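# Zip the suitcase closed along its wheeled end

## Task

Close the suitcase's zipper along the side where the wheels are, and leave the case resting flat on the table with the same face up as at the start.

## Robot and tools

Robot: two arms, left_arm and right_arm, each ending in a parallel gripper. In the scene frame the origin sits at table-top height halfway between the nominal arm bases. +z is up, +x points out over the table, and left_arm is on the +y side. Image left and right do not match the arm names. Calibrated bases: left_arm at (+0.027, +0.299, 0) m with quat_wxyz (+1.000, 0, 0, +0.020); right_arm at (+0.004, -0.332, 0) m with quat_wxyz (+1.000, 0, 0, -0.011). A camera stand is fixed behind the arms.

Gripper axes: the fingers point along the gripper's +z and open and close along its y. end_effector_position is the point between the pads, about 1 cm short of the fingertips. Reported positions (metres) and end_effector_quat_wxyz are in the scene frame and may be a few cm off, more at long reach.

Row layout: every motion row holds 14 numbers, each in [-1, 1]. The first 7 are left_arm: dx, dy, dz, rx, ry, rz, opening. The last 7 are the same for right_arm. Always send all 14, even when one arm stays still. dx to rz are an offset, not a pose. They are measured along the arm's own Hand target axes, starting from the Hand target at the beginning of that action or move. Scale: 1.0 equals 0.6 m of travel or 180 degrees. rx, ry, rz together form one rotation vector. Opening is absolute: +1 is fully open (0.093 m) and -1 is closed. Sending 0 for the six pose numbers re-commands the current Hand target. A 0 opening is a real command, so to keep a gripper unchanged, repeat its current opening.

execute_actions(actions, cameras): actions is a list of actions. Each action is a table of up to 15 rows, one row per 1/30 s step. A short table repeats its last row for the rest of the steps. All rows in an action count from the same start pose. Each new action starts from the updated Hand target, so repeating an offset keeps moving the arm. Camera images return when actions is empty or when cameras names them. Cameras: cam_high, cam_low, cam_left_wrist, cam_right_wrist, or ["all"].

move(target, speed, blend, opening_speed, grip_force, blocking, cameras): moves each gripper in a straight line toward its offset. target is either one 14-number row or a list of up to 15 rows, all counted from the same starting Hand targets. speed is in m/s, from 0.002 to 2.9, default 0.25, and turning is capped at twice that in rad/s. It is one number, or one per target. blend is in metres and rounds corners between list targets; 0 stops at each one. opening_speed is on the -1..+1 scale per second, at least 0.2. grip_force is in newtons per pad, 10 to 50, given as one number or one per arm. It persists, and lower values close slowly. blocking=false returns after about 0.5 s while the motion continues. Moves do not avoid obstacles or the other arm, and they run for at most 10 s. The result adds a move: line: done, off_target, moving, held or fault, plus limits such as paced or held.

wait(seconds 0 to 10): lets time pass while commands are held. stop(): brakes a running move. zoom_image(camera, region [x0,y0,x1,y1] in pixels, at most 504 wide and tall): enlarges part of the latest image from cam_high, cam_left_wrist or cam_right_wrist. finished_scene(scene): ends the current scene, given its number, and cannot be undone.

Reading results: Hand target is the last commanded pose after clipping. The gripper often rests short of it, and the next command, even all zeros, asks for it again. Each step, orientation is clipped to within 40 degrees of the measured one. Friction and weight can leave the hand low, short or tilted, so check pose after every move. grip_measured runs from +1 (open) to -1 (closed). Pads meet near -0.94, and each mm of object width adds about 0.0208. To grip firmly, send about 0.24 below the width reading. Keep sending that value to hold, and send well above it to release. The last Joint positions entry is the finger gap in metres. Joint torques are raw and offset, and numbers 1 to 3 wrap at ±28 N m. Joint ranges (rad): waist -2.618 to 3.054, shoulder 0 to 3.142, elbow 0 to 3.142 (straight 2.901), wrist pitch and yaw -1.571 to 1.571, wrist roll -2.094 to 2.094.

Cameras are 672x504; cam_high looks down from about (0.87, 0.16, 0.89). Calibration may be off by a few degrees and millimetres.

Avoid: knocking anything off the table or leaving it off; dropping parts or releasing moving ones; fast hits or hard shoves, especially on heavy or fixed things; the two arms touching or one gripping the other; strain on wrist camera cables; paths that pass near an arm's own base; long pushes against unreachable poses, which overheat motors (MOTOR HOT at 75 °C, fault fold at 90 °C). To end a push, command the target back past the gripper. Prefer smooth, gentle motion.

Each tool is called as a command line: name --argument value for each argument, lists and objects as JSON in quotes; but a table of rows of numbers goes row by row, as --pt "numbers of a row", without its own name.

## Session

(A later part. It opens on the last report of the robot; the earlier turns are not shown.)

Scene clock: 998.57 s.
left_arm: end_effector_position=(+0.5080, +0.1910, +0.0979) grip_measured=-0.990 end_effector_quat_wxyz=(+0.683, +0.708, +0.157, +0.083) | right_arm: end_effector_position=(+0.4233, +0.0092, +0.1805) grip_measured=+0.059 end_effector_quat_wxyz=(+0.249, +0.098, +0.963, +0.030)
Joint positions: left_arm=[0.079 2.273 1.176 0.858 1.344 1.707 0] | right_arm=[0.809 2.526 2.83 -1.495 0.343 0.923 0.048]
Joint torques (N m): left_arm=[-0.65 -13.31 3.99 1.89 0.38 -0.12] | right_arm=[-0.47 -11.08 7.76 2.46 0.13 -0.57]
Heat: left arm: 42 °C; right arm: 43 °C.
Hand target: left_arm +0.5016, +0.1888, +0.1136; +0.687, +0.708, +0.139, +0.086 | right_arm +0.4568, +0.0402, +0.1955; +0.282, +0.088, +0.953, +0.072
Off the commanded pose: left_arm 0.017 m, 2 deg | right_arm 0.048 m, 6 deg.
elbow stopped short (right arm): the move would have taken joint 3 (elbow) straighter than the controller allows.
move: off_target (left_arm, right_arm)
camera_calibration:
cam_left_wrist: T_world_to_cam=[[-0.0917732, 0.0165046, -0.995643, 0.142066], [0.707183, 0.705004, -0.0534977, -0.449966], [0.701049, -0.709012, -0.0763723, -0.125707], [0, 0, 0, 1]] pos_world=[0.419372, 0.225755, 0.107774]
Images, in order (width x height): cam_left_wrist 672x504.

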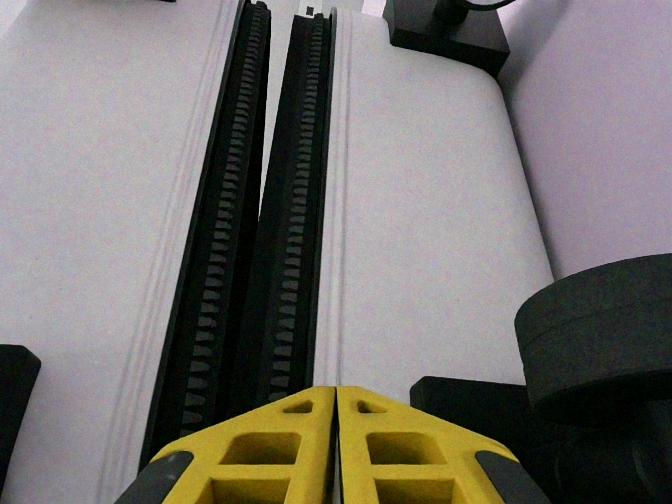

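move --pt "0.05 0.03 -0.15 0 0 0 -1 0.0 0.0 0.0 0 0 0 -0.25" --pt "0.0 0.03 -0.25 0 0 0 -0.6 0 0 0 0 0 0 -0.25" --speed 0.15 --blend '[0.02,0]' --cameras '["cam_left_wrist","cam_high"]'

Scene clock: 1007.90 s.
left_arm: end_effector_position=(+0.4646, +0.3354, +0.1114) grip_measured=-0.601 end_effector_quat_wxyz=(+0.679, +0.679, +0.248, +0.128) | right_arm: end_effector_position=(+0.4233, +0.0092, +0.1805) grip_measured=+0.059 end_effector_quat_wxyz=(+0.249, +0.098, +0.963, +0.030)
Joint positions: left_arm=[0.436 2.11 1.097 0.364 1.494 2.055 0.016] | right_arm=[0.809 2.526 2.83 -1.495 0.343 0.923 0.048]
Joint torques (N m): left_arm=[-0.54 -11.89 6.54 1.41 1.18 0.43] | right_arm=[-0.54 -11.08 7.71 2.46 0.12 -0.57]
Motor temperatures (°C): left_arm=[21 46 29 32 20 19 20] | right_arm=[19 42 41 46 17 20 24]
Heat: left arm: 46 °C; right arm: 46 °C.
Hand target: left_arm +0.4561, +0.3308, +0.1376; +0.687, +0.708, +0.139, +0.086 | right_arm +0.4568, +0.0402, +0.1955; +0.282, +0.088, +0.953, +0.072
Off the commanded pose: left_arm 0.028 m, 14 deg | right_arm 0.048 m, 6 deg.
elbow stopped short (right arm): the move would have taken joint 3 (elbow) straighter than the controller allows.
joint sent to its limit (left arm) — joint 5 (wrist yaw), upper limit; joint 6 (wrist roll), upper limit. The joint targets are off in orientation, not in position.
move: off_target (left_arm, right_arm); target 2's new opening was sent with left_arm's hand 0.028 m and 14 deg from that target
camera_calibration:
cam_left_wrist: T_world_to_cam=[[-0.146381, -0.0419319, -0.988339, 0.193233], [0.547575, 0.828641, -0.116257, -0.480667], [0.823853, -0.558208, -0.0983366, -0.0971059], [0, 0, 0, 1]] pos_world=[0.371488, 0.352197, 0.12555]
Images, in order (width x height): cam_high 672x504, cam_left_wrist 672x504.

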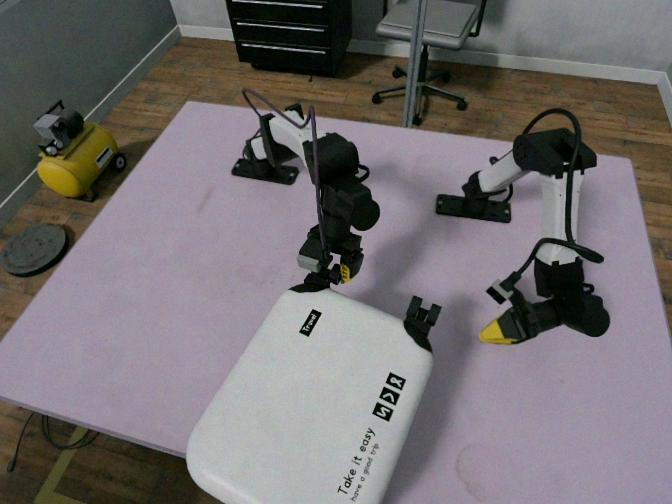

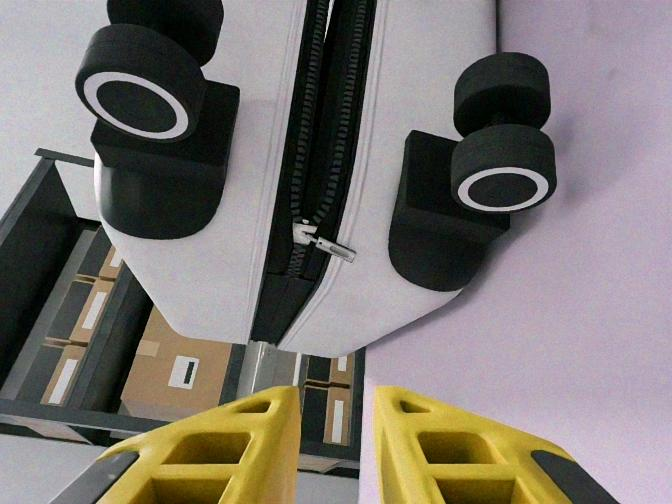

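move --target '[0,0,0,0,0,0,-0.6,0.193,-0.187,-0.17,0,0,0,-0.25]' --speed 0.08 --cameras '["cam_left_wrist","cam_high"]'

Scene clock: 1015.93 s.
left_arm: end_effector_position=(+0.4646, +0.3354, +0.1114) grip_measured=-0.601 end_effector_quat_wxyz=(+0.679, +0.679, +0.248, +0.128) | right_arm: end_effector_position=(+0.3012, -0.0525, +0.1764) grip_measured=+0.059 end_effector_quat_wxyz=(+0.273, +0.071, +0.958, +0.044)
Joint positions: left_arm=[0.436 2.11 1.097 0.364 1.494 2.055 0.016] | right_arm=[0.938 1.728 1.539 -0.982 0.402 0.981 0.048]
Joint torques (N m): left_arm=[-0.43 -12.11 6.58 1.43 1.17 0.42] | right_arm=[1.29 -13.71 5.11 0.93 0.19 0.39]
Heat: left arm: 49 °C; right arm: 46 °C.
Hand target: left_arm +0.4561, +0.3308, +0.1376; +0.687, +0.708, +0.139, +0.086 | right_arm +0.2908, -0.0540, +0.1986; +0.282, +0.088, +0.953, +0.072
Off the commanded pose: left_arm 0.028 m, 14 deg | right_arm 0.024 m, 4 deg.
joint sent to its limit (left arm) — joint 5 (wrist yaw), upper limit; joint 6 (wrist roll), upper limit. The joint targets are off in orientation, not in position.
move: off_target (left_arm, right_arm)
camera_calibration:
cam_left_wrist: T_world_to_cam=[[-0.146381, -0.0419319, -0.988339, 0.193233], [0.547575, 0.828641, -0.116257, -0.480667], [0.823853, -0.558208, -0.0983366, -0.0971059], [0, 0, 0, 1]] pos_world=[0.371488, 0.352197, 0.12555]
Images, in order (width x height): cam_high 672x504, cam_left_wrist 672x504.

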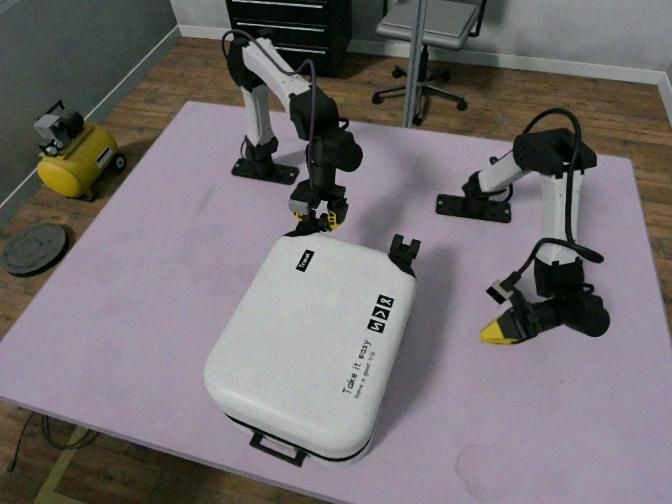

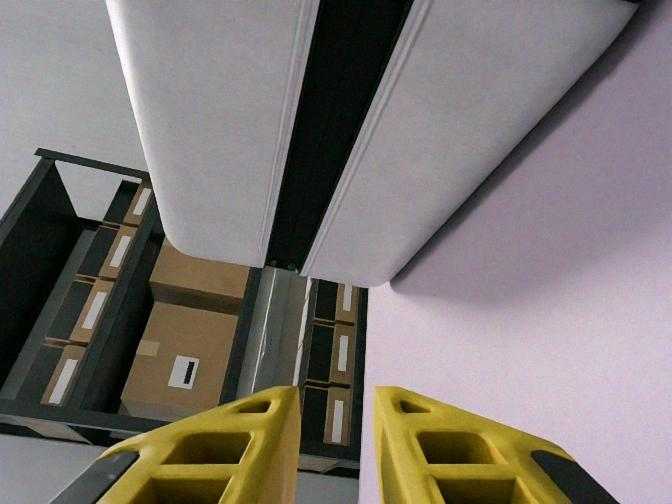

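move --target '[-0.163,-0.01,0.069,0,0.055,0,-0.6,0,0,0,0,0,0,-0.25]' --speed 0.15 --cameras '["cam_left_wrist"]'

Scene clock: 1026.83 s.
left_arm: end_effector_position=(+0.3812, +0.2650, +0.1349) grip_measured=-0.601 end_effector_quat_wxyz=(+0.668, +0.699, +0.204, +0.151) | right_arm: end_effector_position=(+0.3012, -0.0525, +0.1764) grip_measured=+0.059 end_effector_quat_wxyz=(+0.273, +0.071, +0.958, +0.044)
Joint positions: left_arm=[0.354 1.749 0.643 0.6 1.444 2.011 0.016] | right_arm=[0.938 1.728 1.539 -0.982 0.402 0.981 0.048]
Joint torques (N m): left_arm=[-0.85 -6.8 3.9 1.77 0.44 -0.13] | right_arm=[1.31 -13.75 5.16 0.93 0.19 0.43]
Motor temperatures (°C): left_arm=[21 50 29 31 21 19 20] | right_arm=[19 47 39 42 17 19 24]
Heat: left arm: 50 °C; right arm: 47 °C.
Hand target: left_arm +0.3760, +0.2607, +0.1367; +0.673, +0.697, +0.198, +0.147 | right_arm +0.2908, -0.0540, +0.1986; +0.282, +0.088, +0.953, +0.072
Off the commanded pose: left_arm 0.007 m, 1 deg | right_arm 0.025 m, 4 deg.
move: off_target (right_arm)
camera_calibration:
cam_left_wrist: T_world_to_cam=[[-0.0670947, 0.0250837, -0.997431, 0.154638], [0.583631, 0.8118, -0.018844, -0.396361], [0.809242, -0.583396, -0.0691071, -0.0569414], [0, 0, 0, 1]] pos_world=[0.287783, 0.284667, 0.142836]
Images, in order (width x height): cam_left_wrist 672x504.

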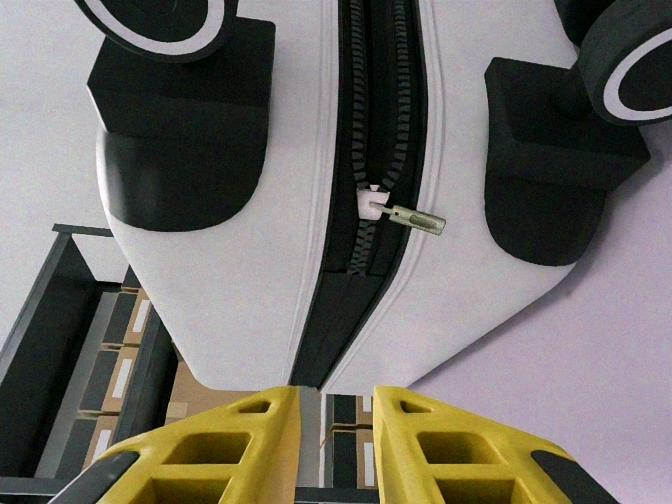

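move --target '[0.034,-0.03,0.133,0,0,0,-0.6,0,0,0,0,0,0,-0.25]' --speed 0.12 --cameras '["cam_left_wrist"]'

Scene clock: 1035.03 s.
left_arm: end_effector_position=(+0.4249, +0.2014, +0.1134) grip_measured=-0.601 end_effector_quat_wxyz=(+0.671, +0.698, +0.202, +0.144) | right_arm: end_effector_position=(+0.3012, -0.0525, +0.1764) grip_measured=+0.059 end_effector_quat_wxyz=(+0.273, +0.071, +0.958, +0.044)
Joint positions: left_arm=[0.118 1.981 0.682 1.127 1.23 1.663 0.016] | right_arm=[0.938 1.728 1.539 -0.982 0.402 0.981 0.048]
Joint torques (N m): left_arm=[-0.77 -5.38 6.28 2.07 0.14 -0.11] | right_arm=[1.28 -13.65 5.15 0.93 0.16 0.41]
Heat: left arm: 47 °C; right arm: 49 °C.
Hand target: left_arm +0.4301, +0.2005, +0.1134; +0.673, +0.698, +0.198, +0.147 | right_arm +0.2908, -0.0540, +0.1986; +0.282, +0.088, +0.953, +0.072
Off the commanded pose: left_arm 0.005 m, 1 deg | right_arm 0.025 m, 4 deg.
move: off_target (right_arm)
camera_calibration:
cam_left_wrist: T_world_to_cam=[[-0.0720586, 0.0182735, -0.997233, 0.141157], [0.592303, 0.805227, -0.0280437, -0.371947], [0.802487, -0.592685, -0.068847, -0.126252], [0, 0, 0, 1]] pos_world=[0.331792, 0.222095, 0.121643]
Images, in order (width x height): cam_left_wrist 672x504.

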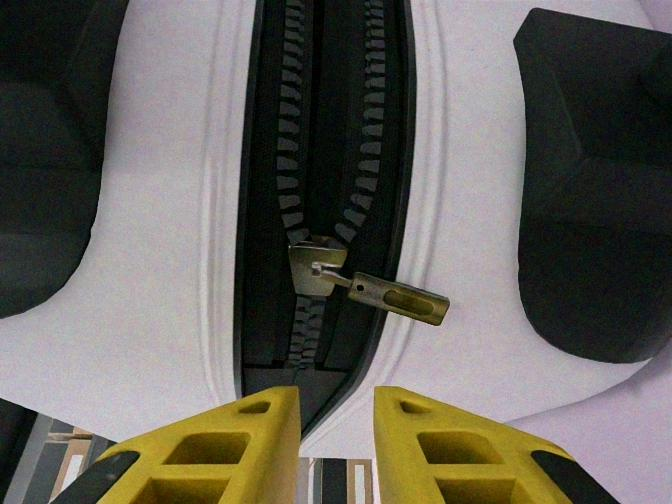

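move --pt "0.003 0.014 0.03 0 0 0 -0.55 0 0 0 0 0 0 -0.25" --pt "0.003 0.014 0.055 0 0 0 -0.55 0 0 0 0 0 0 -0.25" --speed 0.05 --cameras '["cam_left_wrist"]'

Scene clock: 1041.87 s.
left_arm: end_effector_position=(+0.4403, +0.1800, +0.1194) grip_measured=-0.551 end_effector_quat_wxyz=(+0.672, +0.697, +0.203, +0.145) | right_arm: end_effector_position=(+0.2986, -0.0574, +0.1770) grip_measured=+0.059 end_effector_quat_wxyz=(+0.270, +0.080, +0.959, +0.039)
Joint positions: left_arm=[0.047 1.997 0.735 1.125 1.158 1.626 0.019] | right_arm=[0.938 1.722 1.539 -1.005 0.408 1.003 0.048]
Joint torques (N m): left_arm=[-2.3 -5.64 7.45 2.01 -0.02 -0.1] | right_arm=[1.35 -13.15 5.18 1.08 0.16 0.21]
Motor temperatures (°C): left_arm=[21 45 29 32 20 19 20] | right_arm=[19 50 38 40 17 19 24]
Heat: left arm: 45 °C; right arm: 50 °C.
Hand target: left_arm +0.4480, +0.1722, +0.1199; +0.673, +0.697, +0.198, +0.147 | right_arm +0.2908, -0.0540, +0.1984; +0.282, +0.088, +0.953, +0.072
Off the commanded pose: left_arm 0.011 m, 1 deg | right_arm 0.023 m, 4 deg.
move: off_target (left_arm, right_arm)
camera_calibration:
cam_left_wrist: T_world_to_cam=[[-0.0711073, 0.0158776, -0.997342, 0.148607], [0.590089, 0.806809, -0.0292272, -0.362908], [0.8042, -0.590599, -0.0667391, -0.152294], [0, 0, 0, 1]] pos_world=[0.34719, 0.200494, 0.127441]
Images, in order (width x height): cam_left_wrist 672x504.

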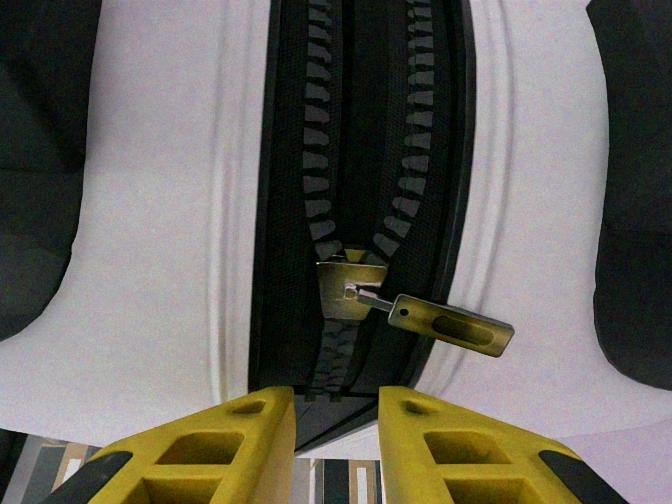

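move --pt "-0.02 -0.008 0.004 0 0 0 -0.55 0 0 0 0 0 0 -0.25" --pt "-0.055 -0.008 0.005 0 0 0 -0.55 0 0 0 0 0 0 -0.25" --speed 0.05 --cameras '["cam_left_wrist"]'

Scene clock: 1050.10 s.
left_arm: end_effector_position=(+0.4385, +0.1755, +0.1204) grip_measured=-0.551 end_effector_quat_wxyz=(+0.667, +0.688, +0.219, +0.185) | right_arm: end_effector_position=(+0.2975, -0.0598, +0.1777) grip_measured=+0.059 end_effector_quat_wxyz=(+0.270, +0.084, +0.959, +0.036)
Joint positions: left_arm=[0.015 1.983 0.668 1.23 1.046 1.607 0.019] | right_arm=[0.938 1.718 1.539 -1.015 0.412 1.011 0.048]
Joint torques (N m): left_arm=[-3.51 -8.4 2.47 1.86 0.53 -0.07] | right_arm=[1.42 -12.85 5.27 1.15 0.1 0.11]
Heat: left arm: 43 °C; right arm: 49 °C.
Hand target: left_arm +0.4200, +0.1539, +0.1172; +0.673, +0.697, +0.198, +0.147 | right_arm +0.2908, -0.0540, +0.1985; +0.282, +0.088, +0.953, +0.072
Off the commanded pose: left_arm 0.029 m, 5 deg | right_arm 0.023 m, 4 deg.
move: off_target (left_arm, right_arm)
camera_calibration:
cam_left_wrist: T_world_to_cam=[[-0.0366393, 0.018142, -0.999164, 0.134256], [0.523988, 0.851717, -0.00374982, -0.340066], [0.850937, -0.523687, -0.0407125, -0.188761], [0, 0, 0, 1]] pos_world=[0.343733, 0.188353, 0.125183]
Images, in order (width x height): cam_left_wrist 672x504.

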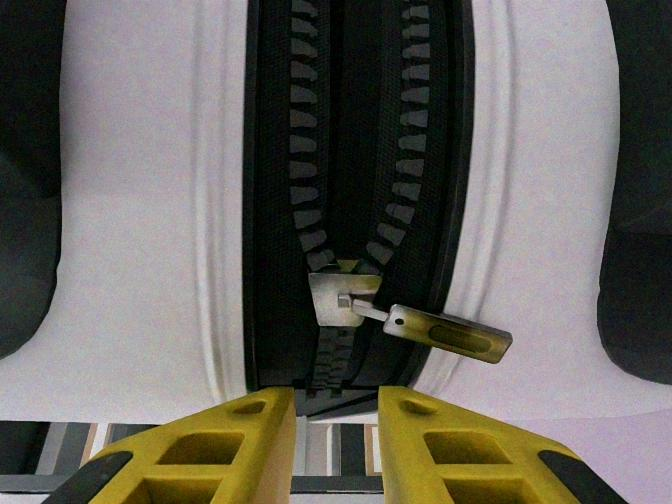

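move --pt "0.0 0.004 -0.02 0 0 0 -0.55 0 0 0 0 0 0 -0.25" --pt "0.0 0.004 0.005 0 0 0 -0.55 0 0 0 0 0 0 -0.25" --speed 0.05 --cameras '["cam_left_wrist"]'

Scene clock: 1055.53 s.
left_arm: end_effector_position=(+0.4315, +0.1740, +0.1202) grip_measured=-0.551 end_effector_quat_wxyz=(+0.667, +0.689, +0.218, +0.180) | right_arm: end_effector_position=(+0.2975, -0.0598, +0.1777) grip_measured=+0.059 end_effector_quat_wxyz=(+0.270, +0.084, +0.959, +0.036)
Joint positions: left_arm=[0.014 1.966 0.645 1.231 1.054 1.607 0.019] | right_arm=[0.938 1.718 1.539 -1.015 0.412 1.011 0.048]
Joint torques (N m): left_arm=[-4.22 -7.46 4.79 1.7 0.4 -0.08] | right_arm=[1.4 -12.77 5.19 1.16 0.09 0.12]
Heat: left arm: 42 °C; right arm: 49 °C.
Hand target: left_arm +0.4216, +0.1513, +0.1194; +0.673, +0.698, +0.198, +0.147 | right_arm +0.2908, -0.0540, +0.1985; +0.282, +0.088, +0.953, +0.072
Off the commanded pose: left_arm 0.025 m, 5 deg | right_arm 0.023 m, 5 deg.
move: off_target (left_arm, right_arm)
camera_calibration:
cam_left_wrist: T_world_to_cam=[[-0.0432629, 0.0173889, -0.998912, 0.13687], [0.531711, 0.846886, -0.00828594, -0.337134], [0.84582, -0.531491, -0.0458846, -0.179427], [0, 0, 0, 1]] pos_world=[0.336942, 0.18777, 0.125695]
Images, in order (width x height): cam_left_wrist 672x504.

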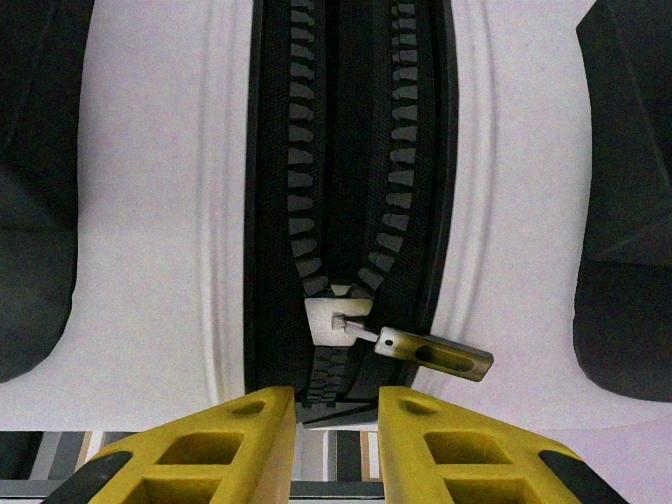

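Moved forward some. Now sweep with less inward.

move --target '[-0.03,0.0,-0.015,0,0,0,-0.55,0,0,0,0,0,0,-0.25]' --speed 0.05 --cameras '["cam_left_wrist"]'

Scene clock: 1059.03 s.
left_arm: end_effector_position=(+0.4185, +0.1690, +0.1206) grip_measured=-0.551 end_effector_quat_wxyz=(+0.666, +0.690, +0.221, +0.178) | right_arm: end_effector_position=(+0.2975, -0.0598, +0.1777) grip_measured=+0.059 end_effector_quat_wxyz=(+0.270, +0.084, +0.959, +0.036)
Joint positions: left_arm=[-0.001 1.927 0.588 1.24 1.036 1.607 0.019] | right_arm=[0.938 1.718 1.539 -1.015 0.412 1.011 0.048]
Joint torques (N m): left_arm=[-3.19 -8.13 2.59 1.99 0.49 -0.1] | right_arm=[1.46 -12.82 5.26 1.17 0.1 0.14]
Heat: left arm: 41 °C; right arm: 49 °C.
Hand target: left_arm +0.4016, +0.1506, +0.1210; +0.673, +0.697, +0.198, +0.147 | right_arm +0.2908, -0.0540, +0.1985; +0.282, +0.088, +0.953, +0.072
Off the commanded pose: left_arm 0.025 m, 5 deg | right_arm 0.023 m, 5 deg.
move: off_target (left_arm, right_arm)
camera_calibration:
cam_left_wrist: T_world_to_cam=[[-0.0513313, 0.0183631, -0.998513, 0.139801], [0.529771, 0.848061, -0.0116381, -0.325025], [0.846586, -0.529581, -0.0532604, -0.170907], [0, 0, 0, 1]] pos_world=[0.324053, 0.182565, 0.126708]
Images, in order (width x height): cam_left_wrist 672x504.

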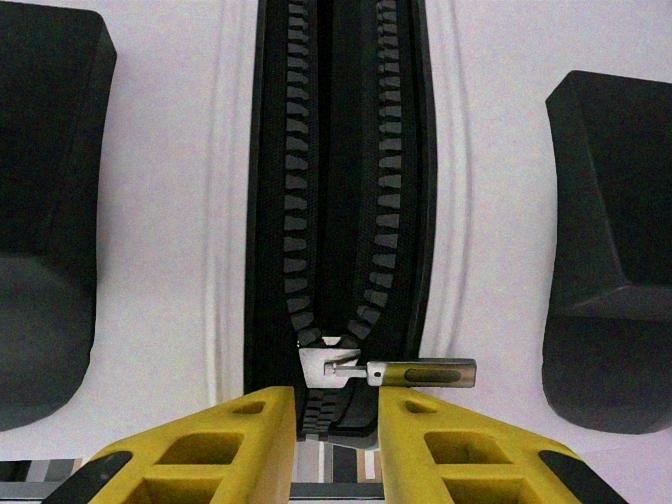

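move --target '[-0.008,0.0,0.022,0,0,0,-0.55,0,0,0,0,0,0,-0.25]' --speed 0.05 --cameras '["cam_left_wrist"]'

Scene clock: 1063.63 s.
left_arm: end_effector_position=(+0.4191, +0.1593, +0.1210) grip_measured=-0.551 end_effector_quat_wxyz=(+0.666, +0.690, +0.222, +0.179) | right_arm: end_effector_position=(+0.2945, -0.0664, +0.1801) grip_measured=+0.059 end_effector_quat_wxyz=(+0.269, +0.088, +0.959, +0.027)
Joint positions: left_arm=[-0.034 1.927 0.588 1.247 1.001 1.599 0.019] | right_arm=[0.938 1.707 1.539 -1.044 0.422 1.021 0.048]
Joint torques (N m): left_arm=[-4.16 -7.38 3.15 2.03 0.44 -0.11] | right_arm=[1.48 -11.74 5.27 1.36 0.03 0.01]
Heat: left arm: 41 °C; right arm: 48 °C.
Hand target: left_arm +0.4035, +0.1368, +0.1206; +0.673, +0.697, +0.198, +0.147 | right_arm +0.2908, -0.0540, +0.1985; +0.282, +0.088, +0.953, +0.072
Off the commanded pose: left_arm 0.027 m, 5 deg | right_arm 0.023 m, 5 deg.
move: off_target (left_arm, right_arm)
camera_calibration:
cam_left_wrist: T_world_to_cam=[[-0.0514146, 0.0177913, -0.998519, 0.140636], [0.527655, 0.849374, -0.0120355, -0.31629], [0.847901, -0.527492, -0.0530578, -0.177415], [0, 0, 0, 1]] pos_world=[0.324553, 0.172561, 0.127208]
Images, in order (width x height): cam_left_wrist 672x504.

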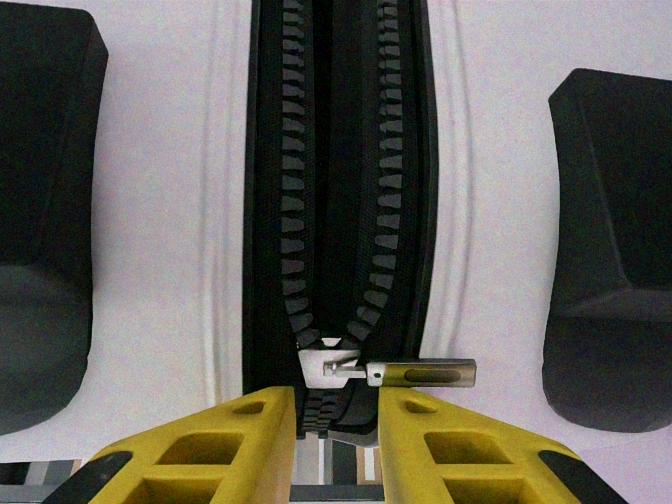

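move --target '[-0.035,0.0,-0.005,0,0,0,-0.55,0,0,0,0,0,0,-0.25]' --speed 0.05 --cameras '["cam_left_wrist"]'

Scene clock: 1072.47 s.
left_arm: end_effector_position=(+0.4014, +0.1482, +0.1226) grip_measured=-0.551 end_effector_quat_wxyz=(+0.666, +0.690, +0.220, +0.180) | right_arm: end_effector_position=(+0.2945, -0.0664, +0.1801) grip_measured=+0.059 end_effector_quat_wxyz=(+0.269, +0.088, +0.959, +0.027)
Joint positions: left_arm=[-0.073 1.882 0.515 1.282 0.963 1.596 0.019] | right_arm=[0.938 1.707 1.539 -1.044 0.422 1.021 0.048]
Joint torques (N m): left_arm=[-3.7 -7.56 2.61 2.01 0.5 -0.12] | right_arm=[1.47 -11.74 5.29 1.36 0.03 0.03]
Motor temperatures (°C): left_arm=[22 39 28 32 20 19 20] | right_arm=[19 47 36 38 17 19 24]
Heat: left arm: 39 °C; right arm: 47 °C.
Hand target: left_arm +0.3837, +0.1294, +0.1219; +0.673, +0.698, +0.198, +0.147 | right_arm +0.2908, -0.0540, +0.1985; +0.282, +0.088, +0.953, +0.072
Off the commanded pose: left_arm 0.026 m, 5 deg | right_arm 0.023 m, 5 deg.
move: off_target (left_arm, right_arm)
camera_calibration:
cam_left_wrist: T_world_to_cam=[[-0.0469867, 0.019086, -0.998713, 0.13957], [0.527942, 0.849237, -0.00860883, -0.298095], [0.84798, -0.527667, -0.0499791, -0.168533], [0, 0, 0, 1]] pos_world=[0.306847, 0.16156, 0.128401]
Images, in order (width x height): cam_left_wrist 672x504.

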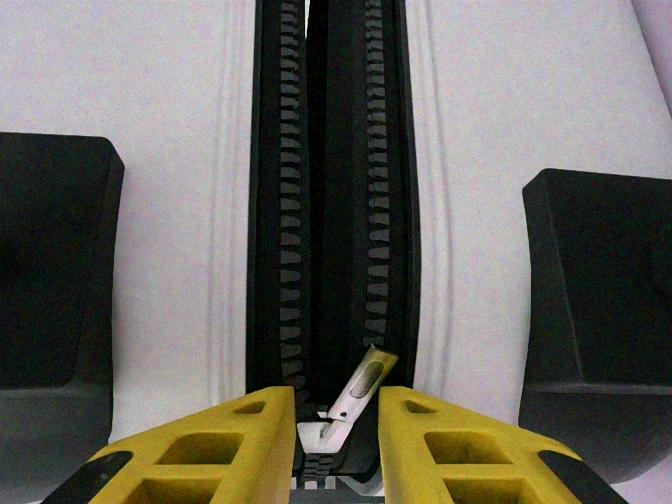

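move --pt "-0.02 -0.004 0.012 0 0 0 -0.55 0 0 0 0 0 0 -0.25" --pt "-0.02 -0.004 0.02 0 0 0 -0.55 0 0 0 0 0 0 -0.25" --speed 0.05 --cameras '["cam_left_wrist"]'

Scene clock: 1080.03 s.
left_arm: end_effector_position=(+0.4005, +0.1426, +0.1234) grip_measured=-0.551 end_effector_quat_wxyz=(+0.662, +0.684, +0.232, +0.200) | right_arm: end_effector_position=(+0.2932, -0.0696, +0.1812) grip_measured=+0.059 end_effector_quat_wxyz=(+0.269, +0.090, +0.959, +0.023)
Joint positions: left_arm=[-0.11 1.873 0.485 1.321 0.88 1.588 0.019] | right_arm=[0.938 1.702 1.539 -1.057 0.428 1.027 0.048]
Joint torques (N m): left_arm=[-5.11 -6.23 3.52 2 0.67 -0.11] | right_arm=[1.55 -11.33 5.29 1.45 -0.03 -0.01]
Heat: left arm: 39 °C; right arm: 46 °C.
Hand target: left_arm +0.3786, +0.1132, +0.1196; +0.673, +0.698, +0.198, +0.147 | right_arm +0.2908, -0.0540, +0.1986; +0.282, +0.088, +0.953, +0.072
Off the commanded pose: left_arm 0.037 m, 7 deg | right_arm 0.023 m, 6 deg.
move: off_target (left_arm, right_arm)
camera_calibration:
cam_left_wrist: T_world_to_cam=[[-0.0358341, 0.0179293, -0.999197, 0.136205], [0.488172, 0.872746, -0.00184695, -0.281159], [0.872012, -0.487846, -0.0400267, -0.187264], [0, 0, 0, 1]] pos_world=[0.30543, 0.151582, 0.128081]
Images, in order (width x height): cam_left_wrist 672x504.

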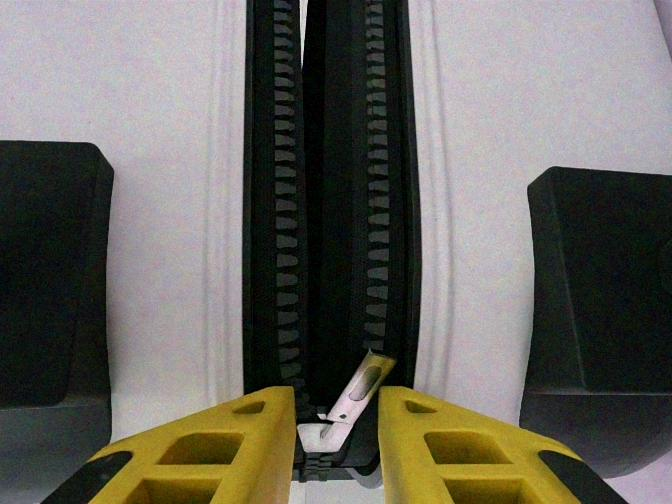

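move --target '[0.01,0.0,0.0,0,0,0,-1,0,0,0,0,0,0,-0.25]' --opening_speed 0.5 --cameras '["cam_left_wrist"]'

zoom_image --camera "cam_left_wrist" --region '[230, 340, 450, 480]'

Scene clock: 1085.50 s.
left_arm: end_effector_position=(+0.3935, +0.1318, +0.1247) grip_measured=-0.943 end_effector_quat_wxyz=(+0.668, +0.688, +0.215, +0.186) | right_arm: end_effector_position=(+0.2932, -0.0696, +0.1812) grip_measured=+0.059 end_effector_quat_wxyz=(+0.269, +0.091, +0.959, +0.023)
Joint positions: left_arm=[-0.133 1.873 0.485 1.327 0.904 1.587 0] | right_arm=[0.938 1.702 1.539 -1.057 0.428 1.028 0.048]
Joint torques (N m): left_arm=[-2.7 -4.94 5.15 1.83 0.55 -0.15] | right_arm=[1.5 -11.28 5.34 1.44 -0.05 -0.03]
Heat: left arm: 38 °C; right arm: 45 °C.
Hand target: left_arm +0.3839, +0.1161, +0.1192; +0.673, +0.698, +0.198, +0.147 | right_arm +0.2908, -0.0540, +0.1986; +0.282, +0.088, +0.953, +0.072
Off the commanded pose: left_arm 0.019 m, 5 deg | right_arm 0.023 m, 6 deg.
move: off_target (left_arm, right_arm)
camera_calibration:
cam_left_wrist: T_world_to_cam=[[-0.0301357, 0.0171194, -0.999399, 0.135315], [0.528872, 0.848701, -0.00140955, -0.28106], [0.848167, -0.528596, -0.0346302, -0.172257], [0, 0, 0, 1]] pos_world=[0.298825, 0.145164, 0.128873]
Images, in order (width x height): cam_left_wrist 672x504.

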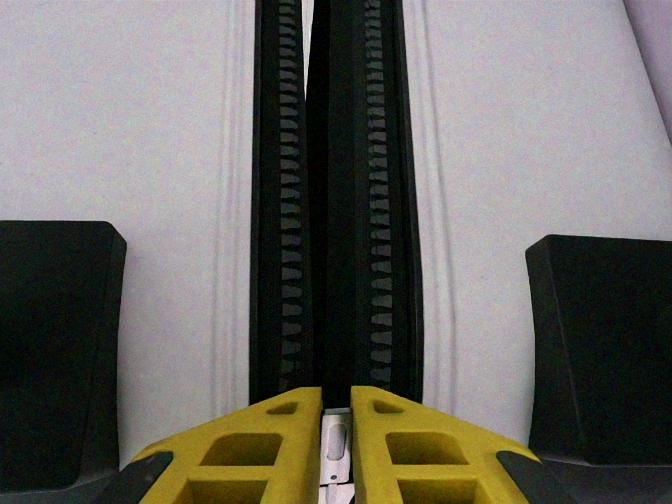

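Scaled by 2.291 from the camera's 672x504 image, which has a finer 960x720 frame.

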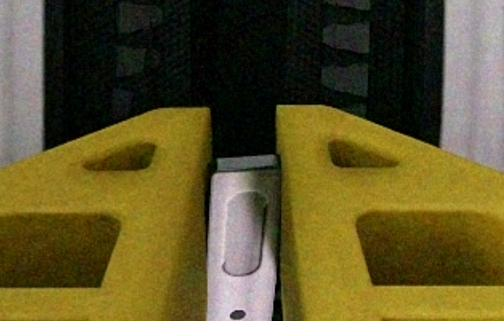

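move --target '[-0.088,0.005,-0.008,0,0,0,-1,-0.033,0.037,0.03,0,0,0,-0.25]' --speed 0.05 --cameras '["cam_left_wrist"]'

Scene clock: 1091.23 s.
left_arm: end_effector_position=(+0.3799, +0.1310, +0.1288) grip_measured=-0.960 end_effector_quat_wxyz=(+0.651, +0.674, +0.262, +0.231) | right_arm: end_effector_position=(+0.2865, -0.0692, +0.1864) grip_measured=+0.059 end_effector_quat_wxyz=(+0.237, +0.074, +0.969, +0.013)
Joint positions: left_arm=[-0.204 1.769 0.367 1.342 0.695 1.579 0] | right_arm=[0.932 1.732 1.621 -1.16 0.38 1.005 0.048]
Joint torques (N m): left_arm=[-4.85 -6.98 0.73 2.29 1.53 -0.2] | right_arm=[-0.83 -4.49 8.88 2.21 0.3 -0.08]
Heat: left arm: 38 °C; right arm: 44 °C.
Hand target: left_arm +0.3355, +0.0952, +0.1259; +0.673, +0.697, +0.198, +0.147 | right_arm +0.3199, -0.0350, +0.1981; +0.282, +0.088, +0.953, +0.072
Off the commanded pose: left_arm 0.057 m, 13 deg | right_arm 0.049 m, 9 deg.
move: off_target (left_arm, right_arm)
camera_calibration:
cam_left_wrist: T_world_to_cam=[[-0.0363211, 0.0200976, -0.999138, 0.140948], [0.40775, 0.913087, 0.00354399, -0.236282], [0.912371, -0.40727, -0.0413591, -0.200329], [0, 0, 0, 1]] pos_world=[0.284237, 0.131325, 0.133378]
Images, in order (width x height): cam_left_wrist 672x504.

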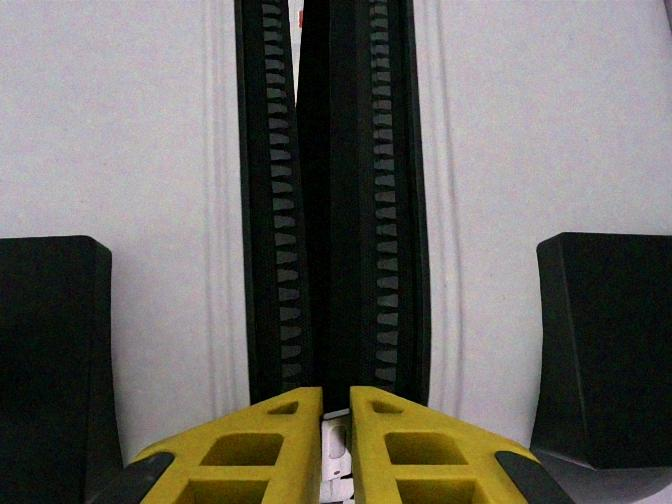

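move --target '[-0.078,0.01,0.005,0,0,0,-1,-0.033,0.037,0.03,0,0,0,-0.25]' --speed 0.04 --cameras '["cam_left_wrist"]'

Scene clock: 1096.97 s.
left_arm: end_effector_position=(+0.3613, +0.1365, +0.1329) grip_measured=-0.987 end_effector_quat_wxyz=(+0.628, +0.653, +0.319, +0.279) | right_arm: end_effector_position=(+0.2826, -0.0628, +0.1935) grip_measured=+0.059 end_effector_quat_wxyz=(+0.195, +0.043, +0.980, -0.002)
Joint positions: left_arm=[-0.298 1.626 0.239 1.324 0.441 1.561 0] | right_arm=[0.925 1.809 1.772 -1.3 0.317 0.953 0.048]
Joint torques (N m): left_arm=[-7.77 -6.86 0.57 2.5 2.49 -0.11] | right_arm=[-2.62 -2.45 8.5 2.96 0.77 0.24]
Motor temperatures (°C): left_arm=[22 38 27 32 21 19 20] | right_arm=[19 42 37 42 17 19 24]
Heat: left arm: 38 °C; right arm: 42 °C.
Hand target: left_arm +0.2962, +0.0702, +0.1346; +0.673, +0.698, +0.198, +0.147 | right_arm +0.3489, -0.0158, +0.1976; +0.282, +0.088, +0.953, +0.072
Off the commanded pose: left_arm 0.093 m, 22 deg | right_arm 0.081 m, 14 deg.
move: off_target (left_arm, right_arm)
camera_calibration:
cam_left_wrist: T_world_to_cam=[[-0.0516732, 0.0164147, -0.998529, 0.150298], [0.25576, 0.966737, 0.00265668, -0.185978], [0.965358, -0.255247, -0.0541526, -0.219267], [0, 0, 0, 1]] pos_world=[0.267003, 0.121357, 0.138697]
Images, in order (width x height): cam_left_wrist 672x504.

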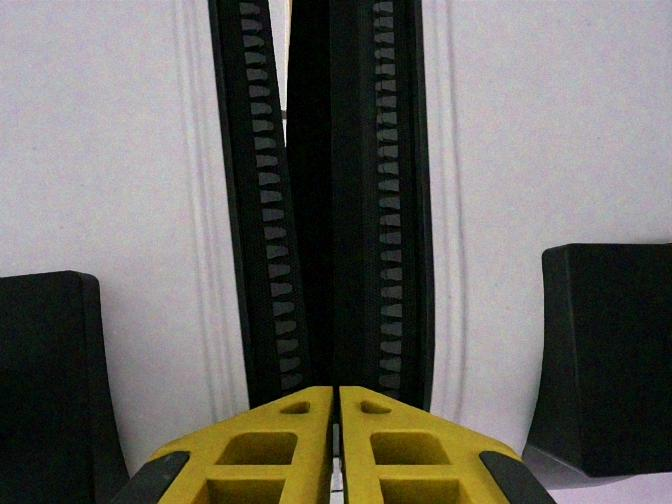

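move --target '[-0.069,0.01,0.05,0,0,0,-1,-0.011,0.068,0.024,0,0,0,-0.25]' --speed 0.04 --cameras '["cam_left_wrist"]'

Scene clock: 1107.80 s.
left_arm: end_effector_position=(+0.3514, +0.1323, +0.1342) grip_measured=-0.987 end_effector_quat_wxyz=(+0.599, +0.626, +0.382, +0.322) | right_arm: end_effector_position=(+0.2833, -0.0617, +0.2052) grip_measured=+0.046 end_effector_quat_wxyz=(+0.160, +0.021, +0.985, -0.054)
Joint positions: left_arm=[-0.467 1.528 0.188 1.265 0.103 1.524 0] | right_arm=[0.928 1.96 2.041 -1.543 0.322 0.93 0.047]
Joint torques (N m): left_arm=[-11.71 -6.46 2.21 2.69 3.3 0.07] | right_arm=[-0.49 -2.13 7.97 3.68 0.7 0.8]
Motor temperatures (°C): left_arm=[24 37 26 33 25 19 20] | right_arm=[19 38 39 51 18 19 24]
Heat: left arm: 37 °C; right arm: 51 °C.
Hand target: left_arm +0.2746, +0.0242, +0.1416; +0.673, +0.697, +0.198, +0.147 | right_arm +0.3675, +0.0238, +0.1969; +0.282, +0.088, +0.953, +0.072
Off the commanded pose: left_arm 0.133 m, 31 deg | right_arm 0.120 m, 22 deg.
move: off_target (left_arm, right_arm)
camera_calibration:
cam_left_wrist: T_world_to_cam=[[-0.0780048, 0.00109662, -0.996952, 0.162163], [0.0882061, 0.996085, -0.00580587, -0.123311], [0.993043, -0.0883902, -0.0777961, -0.239272], [0, 0, 0, 1]] pos_world=[0.261134, 0.101501, 0.142338]
Images, in order (width x height): cam_left_wrist 672x504.

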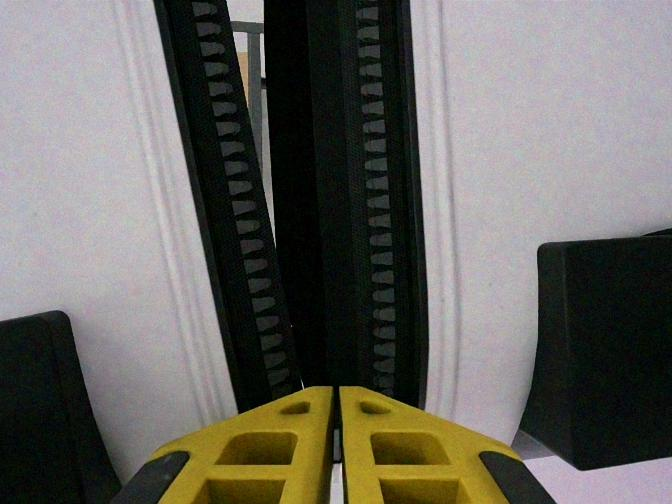

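move --target '[0,0,0,0,0,0,-1,0.044,-0.016,0.069,0,0,0,-0.25]' --speed 0.04 --cameras '["cam_left_wrist"]'

Scene clock: 1114.67 s.
left_arm: end_effector_position=(+0.3486, +0.1271, +0.1346) grip_measured=-0.987 end_effector_quat_wxyz=(+0.600, +0.628, +0.379, +0.320) | right_arm: end_effector_position=(+0.2784, -0.0678, +0.1820) grip_measured=+0.041 end_effector_quat_wxyz=(+0.156, +0.047, +0.985, -0.057)
Joint positions: left_arm=[-0.49 1.523 0.188 1.26 0.088 1.524 0] | right_arm=[0.927 1.915 1.887 -1.451 0.321 0.985 0.047]
Joint torques (N m): left_arm=[-11.04 -6.2 2.37 2.71 3.35 0.09] | right_arm=[0.02 -0.09 3.81 4.14 0.74 0.48]
Motor temperatures (°C): left_arm=[27 37 26 34 29 19 20] | right_arm=[19 37 39 58 18 19 24]
Heat: left arm: 37 °C; right arm: 58 °C.
Hand target: left_arm +0.2745, +0.0241, +0.1416; +0.673, +0.697, +0.198, +0.147 | right_arm +0.3672, +0.0236, +0.1469; +0.282, +0.088, +0.953, +0.072
Off the commanded pose: left_arm 0.127 m, 31 deg | right_arm 0.132 m, 22 deg.
move: off_target (left_arm, right_arm)
camera_calibration:
cam_left_wrist: T_world_to_cam=[[-0.0782432, 0.00227742, -0.996932, 0.162276], [0.0965597, 0.995313, -0.00530467, -0.120825], [0.992247, -0.0966784, -0.0780964, -0.235591], [0, 0, 0, 1]] pos_world=[0.258128, 0.097113, 0.142738]
Images, in order (width x height): cam_left_wrist 672x504.

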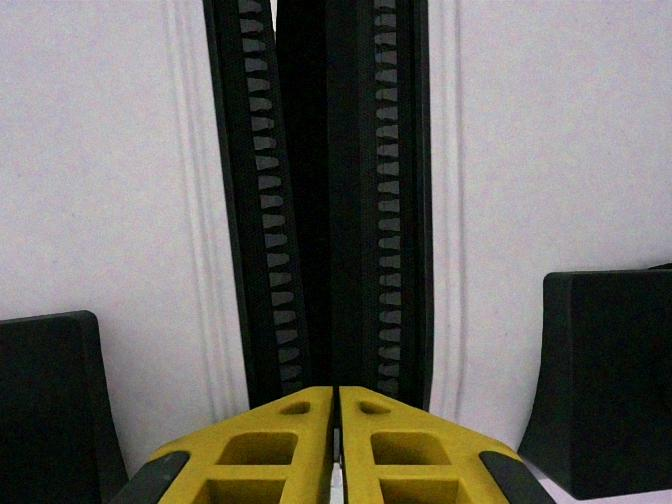

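move --target '[-0.05,0.01,0.055,0,0,0,-1,0.025,-0.01,0.04,0.056,0.054,-0.03,-0.25]' --speed 0.05 --cameras '["cam_left_wrist"]'

Scene clock: 1130.40 s.
left_arm: end_effector_position=(+0.2612, -0.0139, +0.1465) grip_measured=-0.990 end_effector_quat_wxyz=(+0.672, +0.698, +0.196, +0.148) | right_arm: end_effector_position=(+0.3477, +0.0059, +0.1620) grip_measured=+0.039 end_effector_quat_wxyz=(+0.202, +0.090, +0.975, -0.007)
Joint positions: left_arm=[-0.856 1.59 0.305 1.231 0.264 1.528 0] | right_arm=[0.916 2.245 2.282 -1.386 0.344 1.04 0.047]
Joint torques (N m): left_arm=[-1.11 -2.85 6.99 2.34 0.04 -0.15] | right_arm=[-1.16 -3.08 3.92 1.55 0.14 -0.63]
Motor temperatures (°C): left_arm=[30 35 26 34 33 19 20] | right_arm=[19 34 37 68 18 19 24]
Heat: left arm: 35 °C; right arm: 68 °C.
Hand target: left_arm +0.2642, -0.0192, +0.1477; +0.673, +0.697, +0.198, +0.147 | right_arm +0.3673, +0.0230, +0.1179; +0.195, +0.061, +0.979, -0.018
Off the commanded pose: left_arm 0.006 m, 0 deg | right_arm 0.051 m, 4 deg.
move: off_target (right_arm)
camera_calibration:
cam_left_wrist: T_world_to_cam=[[-0.0578024, 0.0203149, -0.998121, 0.162701], [0.595907, 0.802848, -0.0181692, -0.103149], [0.80097, -0.595838, -0.0585123, -0.121356], [0, 0, 0, 1]] pos_world=[0.168074, 0.00719933, 0.153421]
Images, in order (width x height): cam_left_wrist 672x504.

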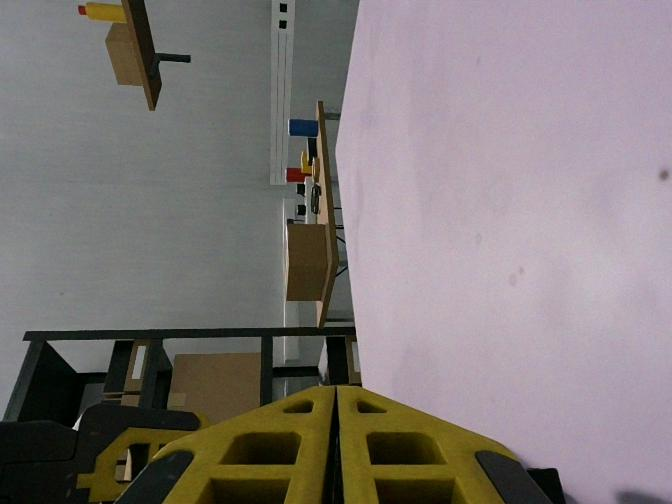

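move --pt "0.07 -0.02 -0.19 0 0.0 0 -0.6 0 -0.028 -0.062 0 0 0 -0.25" --pt "0.21 -0.02 -0.27 0 0.0 0 -0.6 0 -0.028 -0.062 0 0 0 -0.25" --speed 0.2 --blend '[0.03,0]' --cameras '["cam_left_wrist","cam_high"]'

Scene clock: 1142.53 s.
left_arm: end_effector_position=(+0.2956, +0.1838, +0.1312) grip_measured=-0.601 end_effector_quat_wxyz=(+0.671, +0.694, +0.218, +0.146) | right_arm: end_effector_position=(+0.3460, +0.0065, +0.1633) grip_measured=+0.039 end_effector_quat_wxyz=(+0.198, +0.089, +0.976, -0.004)
Joint positions: left_arm=[0.127 1.485 0.157 1.162 1.215 1.637 0.016] | right_arm=[0.916 2.245 2.29 -1.395 0.333 1.039 0.047]
Joint torques (N m): left_arm=[-0.21 -2.67 6.54 1.75 0.43 0.1] | right_arm=[-0.55 -8.69 5.85 0.8 0.25 -0.57]
Motor temperatures (°C): left_arm=[27 33 27 34 28 19 20] | right_arm=[19 34 36 57 18 20 24]
Heat: left arm: 34 °C; right arm: 57 °C.
Hand target: left_arm +0.2975, +0.1834, +0.1362; +0.673, +0.697, +0.198, +0.147 | right_arm +0.3511, +0.0086, +0.1524; +0.195, +0.061, +0.979, -0.018
Off the commanded pose: left_arm 0.005 m, 2 deg | right_arm 0.012 m, 4 deg.
move: off_target (right_arm)
camera_calibration:
cam_left_wrist: T_world_to_cam=[[-0.0893301, 0.00723122, -0.995976, 0.156894], [0.571452, 0.819384, -0.045305, -0.274849], [0.815759, -0.5732, -0.0773279, -0.0380407], [0, 0, 0, 1]] pos_world=[0.202111, 0.202268, 0.140869]
Images, in order (width x height): cam_high 672x504, cam_left_wrist 672x504.

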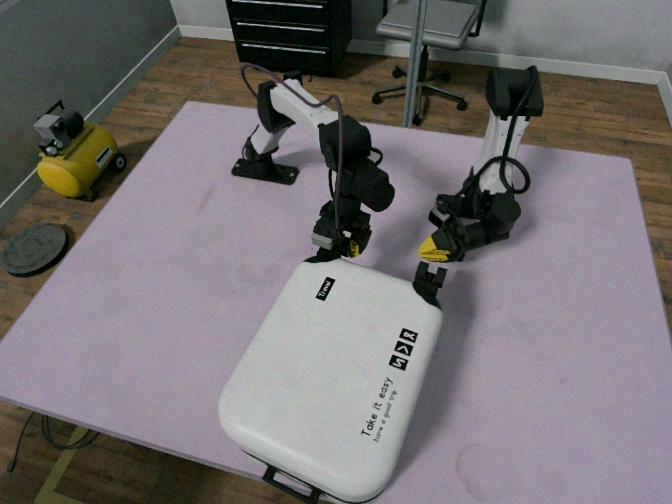

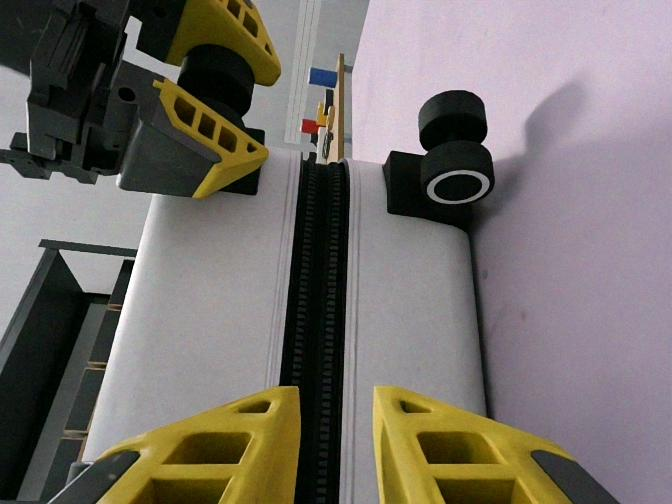

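move --pt "-0.083 0.0 -0.197 0 0 0 -0.6 0 0 0 0 0 0 -0.25" --pt "-0.083 0.0 -0.197 0 0 0 -0.6 0.092 -0.117 -0.09 0 0 0 -0.25" --speed 0.12 --cameras '["cam_left_wrist","cam_high"]'

Scene clock: 1164.53 s.
left_arm: end_effector_position=(+0.2225, +0.2691, +0.1277) grip_measured=-0.601 end_effector_quat_wxyz=(+0.627, +0.633, +0.352, +0.287) | right_arm: end_effector_position=(+0.2870, -0.0383, +0.1692) grip_measured=+0.039 end_effector_quat_wxyz=(+0.199, +0.056, +0.978, -0.009)
Joint positions: left_arm=[0.825 0.473 0.009 -0.135 1.484 2.09 0.016] | right_arm=[0.965 1.9 1.792 -1.254 0.345 1.021 0.047]
Joint torques (N m): left_arm=[-0.06 1.21 8.61 1.31 1.28 0.08] | right_arm=[1.13 -13.56 4.05 0.16 0.28 0.26]
Motor temperatures (°C): left_arm=[25 31 28 32 25 19 20] | right_arm=[19 37 36 46 18 20 24]
Heat: left arm: 32 °C; right arm: 46 °C.
Hand target: left_arm +0.1981, +0.2638, +0.1454; +0.673, +0.697, +0.198, +0.147 | right_arm +0.2712, -0.0518, +0.1820; +0.195, +0.061, +0.979, -0.018
Off the commanded pose: left_arm 0.031 m, 26 deg | right_arm 0.024 m, 1 deg.
joint sent to its limit (left arm) — joint 5 (wrist yaw), upper limit; joint 6 (wrist roll), upper limit. The joint targets are off in position and orientation.
move: off_target (left_arm, right_arm)
camera_calibration:
cam_left_wrist: T_world_to_cam=[[-0.0709839, -0.0256159, -0.997148, 0.151108], [0.189859, 0.981048, -0.0387177, -0.262636], [0.979242, -0.192066, -0.0647752, -0.070433], [0, 0, 0, 1]] pos_world=[0.129561, 0.248002, 0.135946]
Images, in order (width x height): cam_high 672x504, cam_left_wrist 672x504.

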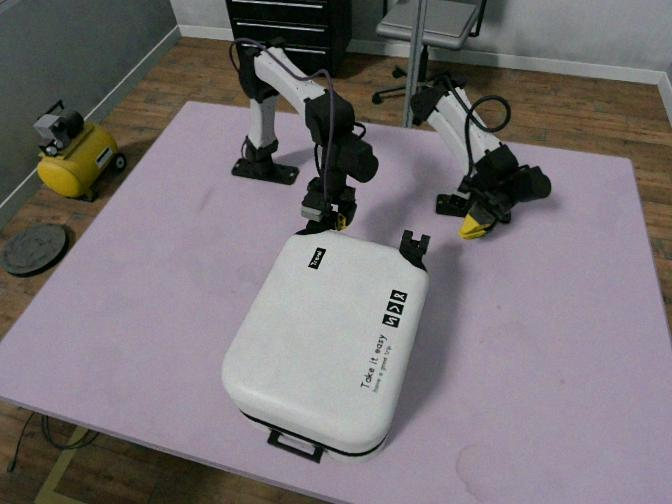

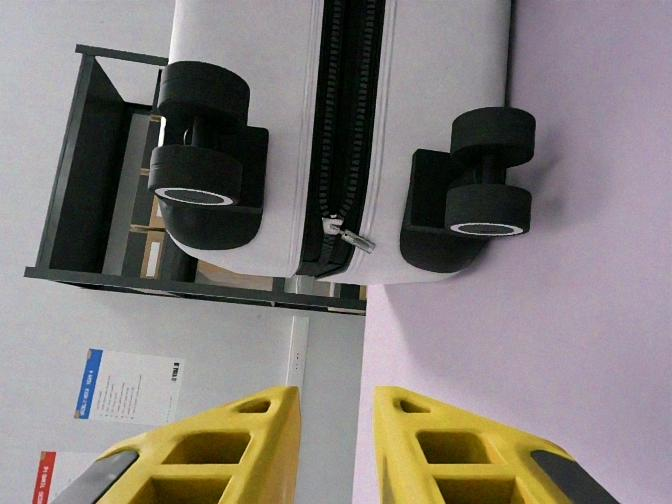

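zoom_image --camera "cam_left_wrist" --region '[260, 140, 440, 290]'

Scaled by 2.800 from the camera's 672x504 image, which has a finer 960x720 frame.

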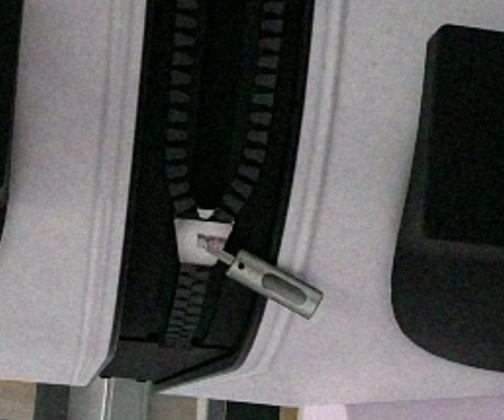

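move --pt "0.19 -0.025 0.1 0 0 0 -0.6 0 0 0 0 0 0 -0.25" --pt "0.27 -0.037 0.243 0 0 0 -0.55 0 0 0 0 0 0 -0.25" --speed 0.15 --blend '[0.03,0]' --cameras '["cam_left_wrist"]'

Scene clock: 1195.63 s.
left_arm: end_effector_position=(+0.4060, +0.2145, +0.1077) grip_measured=-0.551 end_effector_quat_wxyz=(+0.671, +0.698, +0.202, +0.147) | right_arm: end_effector_position=(+0.2870, -0.0383, +0.1692) grip_measured=+0.039 end_effector_quat_wxyz=(+0.199, +0.056, +0.978, -0.009)
Joint positions: left_arm=[0.169 1.961 0.611 1.153 1.278 1.693 0.019] | right_arm=[0.965 1.9 1.792 -1.254 0.345 1.021 0.047]
Joint torques (N m): left_arm=[-0.75 -4.92 4.64 2.11 0.18 -0.17] | right_arm=[1.16 -13.55 4.15 0.14 0.29 0.26]
Motor temperatures (°C): left_arm=[23 29 29 30 25 19 20] | right_arm=[19 42 34 39 17 19 24]
Heat: left arm: 30 °C; right arm: 42 °C.
Hand target: left_arm +0.4074, +0.2126, +0.1058; +0.673, +0.697, +0.198, +0.147 | right_arm +0.2712, -0.0518, +0.1820; +0.195, +0.061, +0.979, -0.018
Off the commanded pose: left_arm 0.003 m, 1 deg | right_arm 0.024 m, 1 deg.
move: off_target (right_arm)
camera_calibration:
cam_left_wrist: T_world_to_cam=[[-0.0687732, 0.0190989, -0.997449, 0.132375], [0.590069, 0.806959, -0.0252333, -0.371253], [0.804419, -0.590299, -0.0667668, -0.105317], [0, 0, 0, 1]] pos_world=[0.312887, 0.234889, 0.115638]
Images, in order (width x height): cam_left_wrist 672x504.

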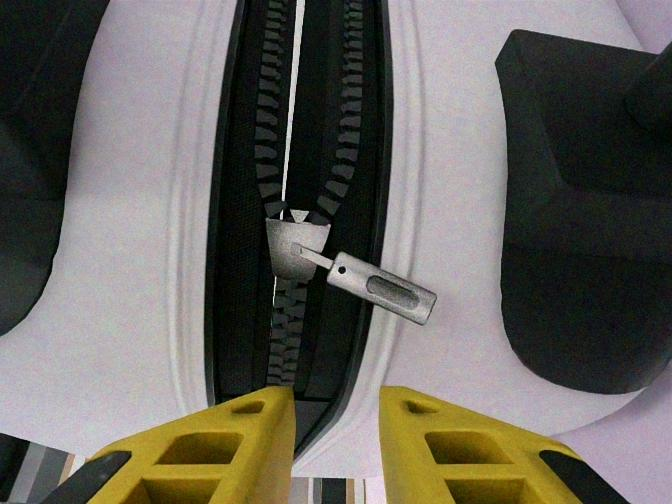

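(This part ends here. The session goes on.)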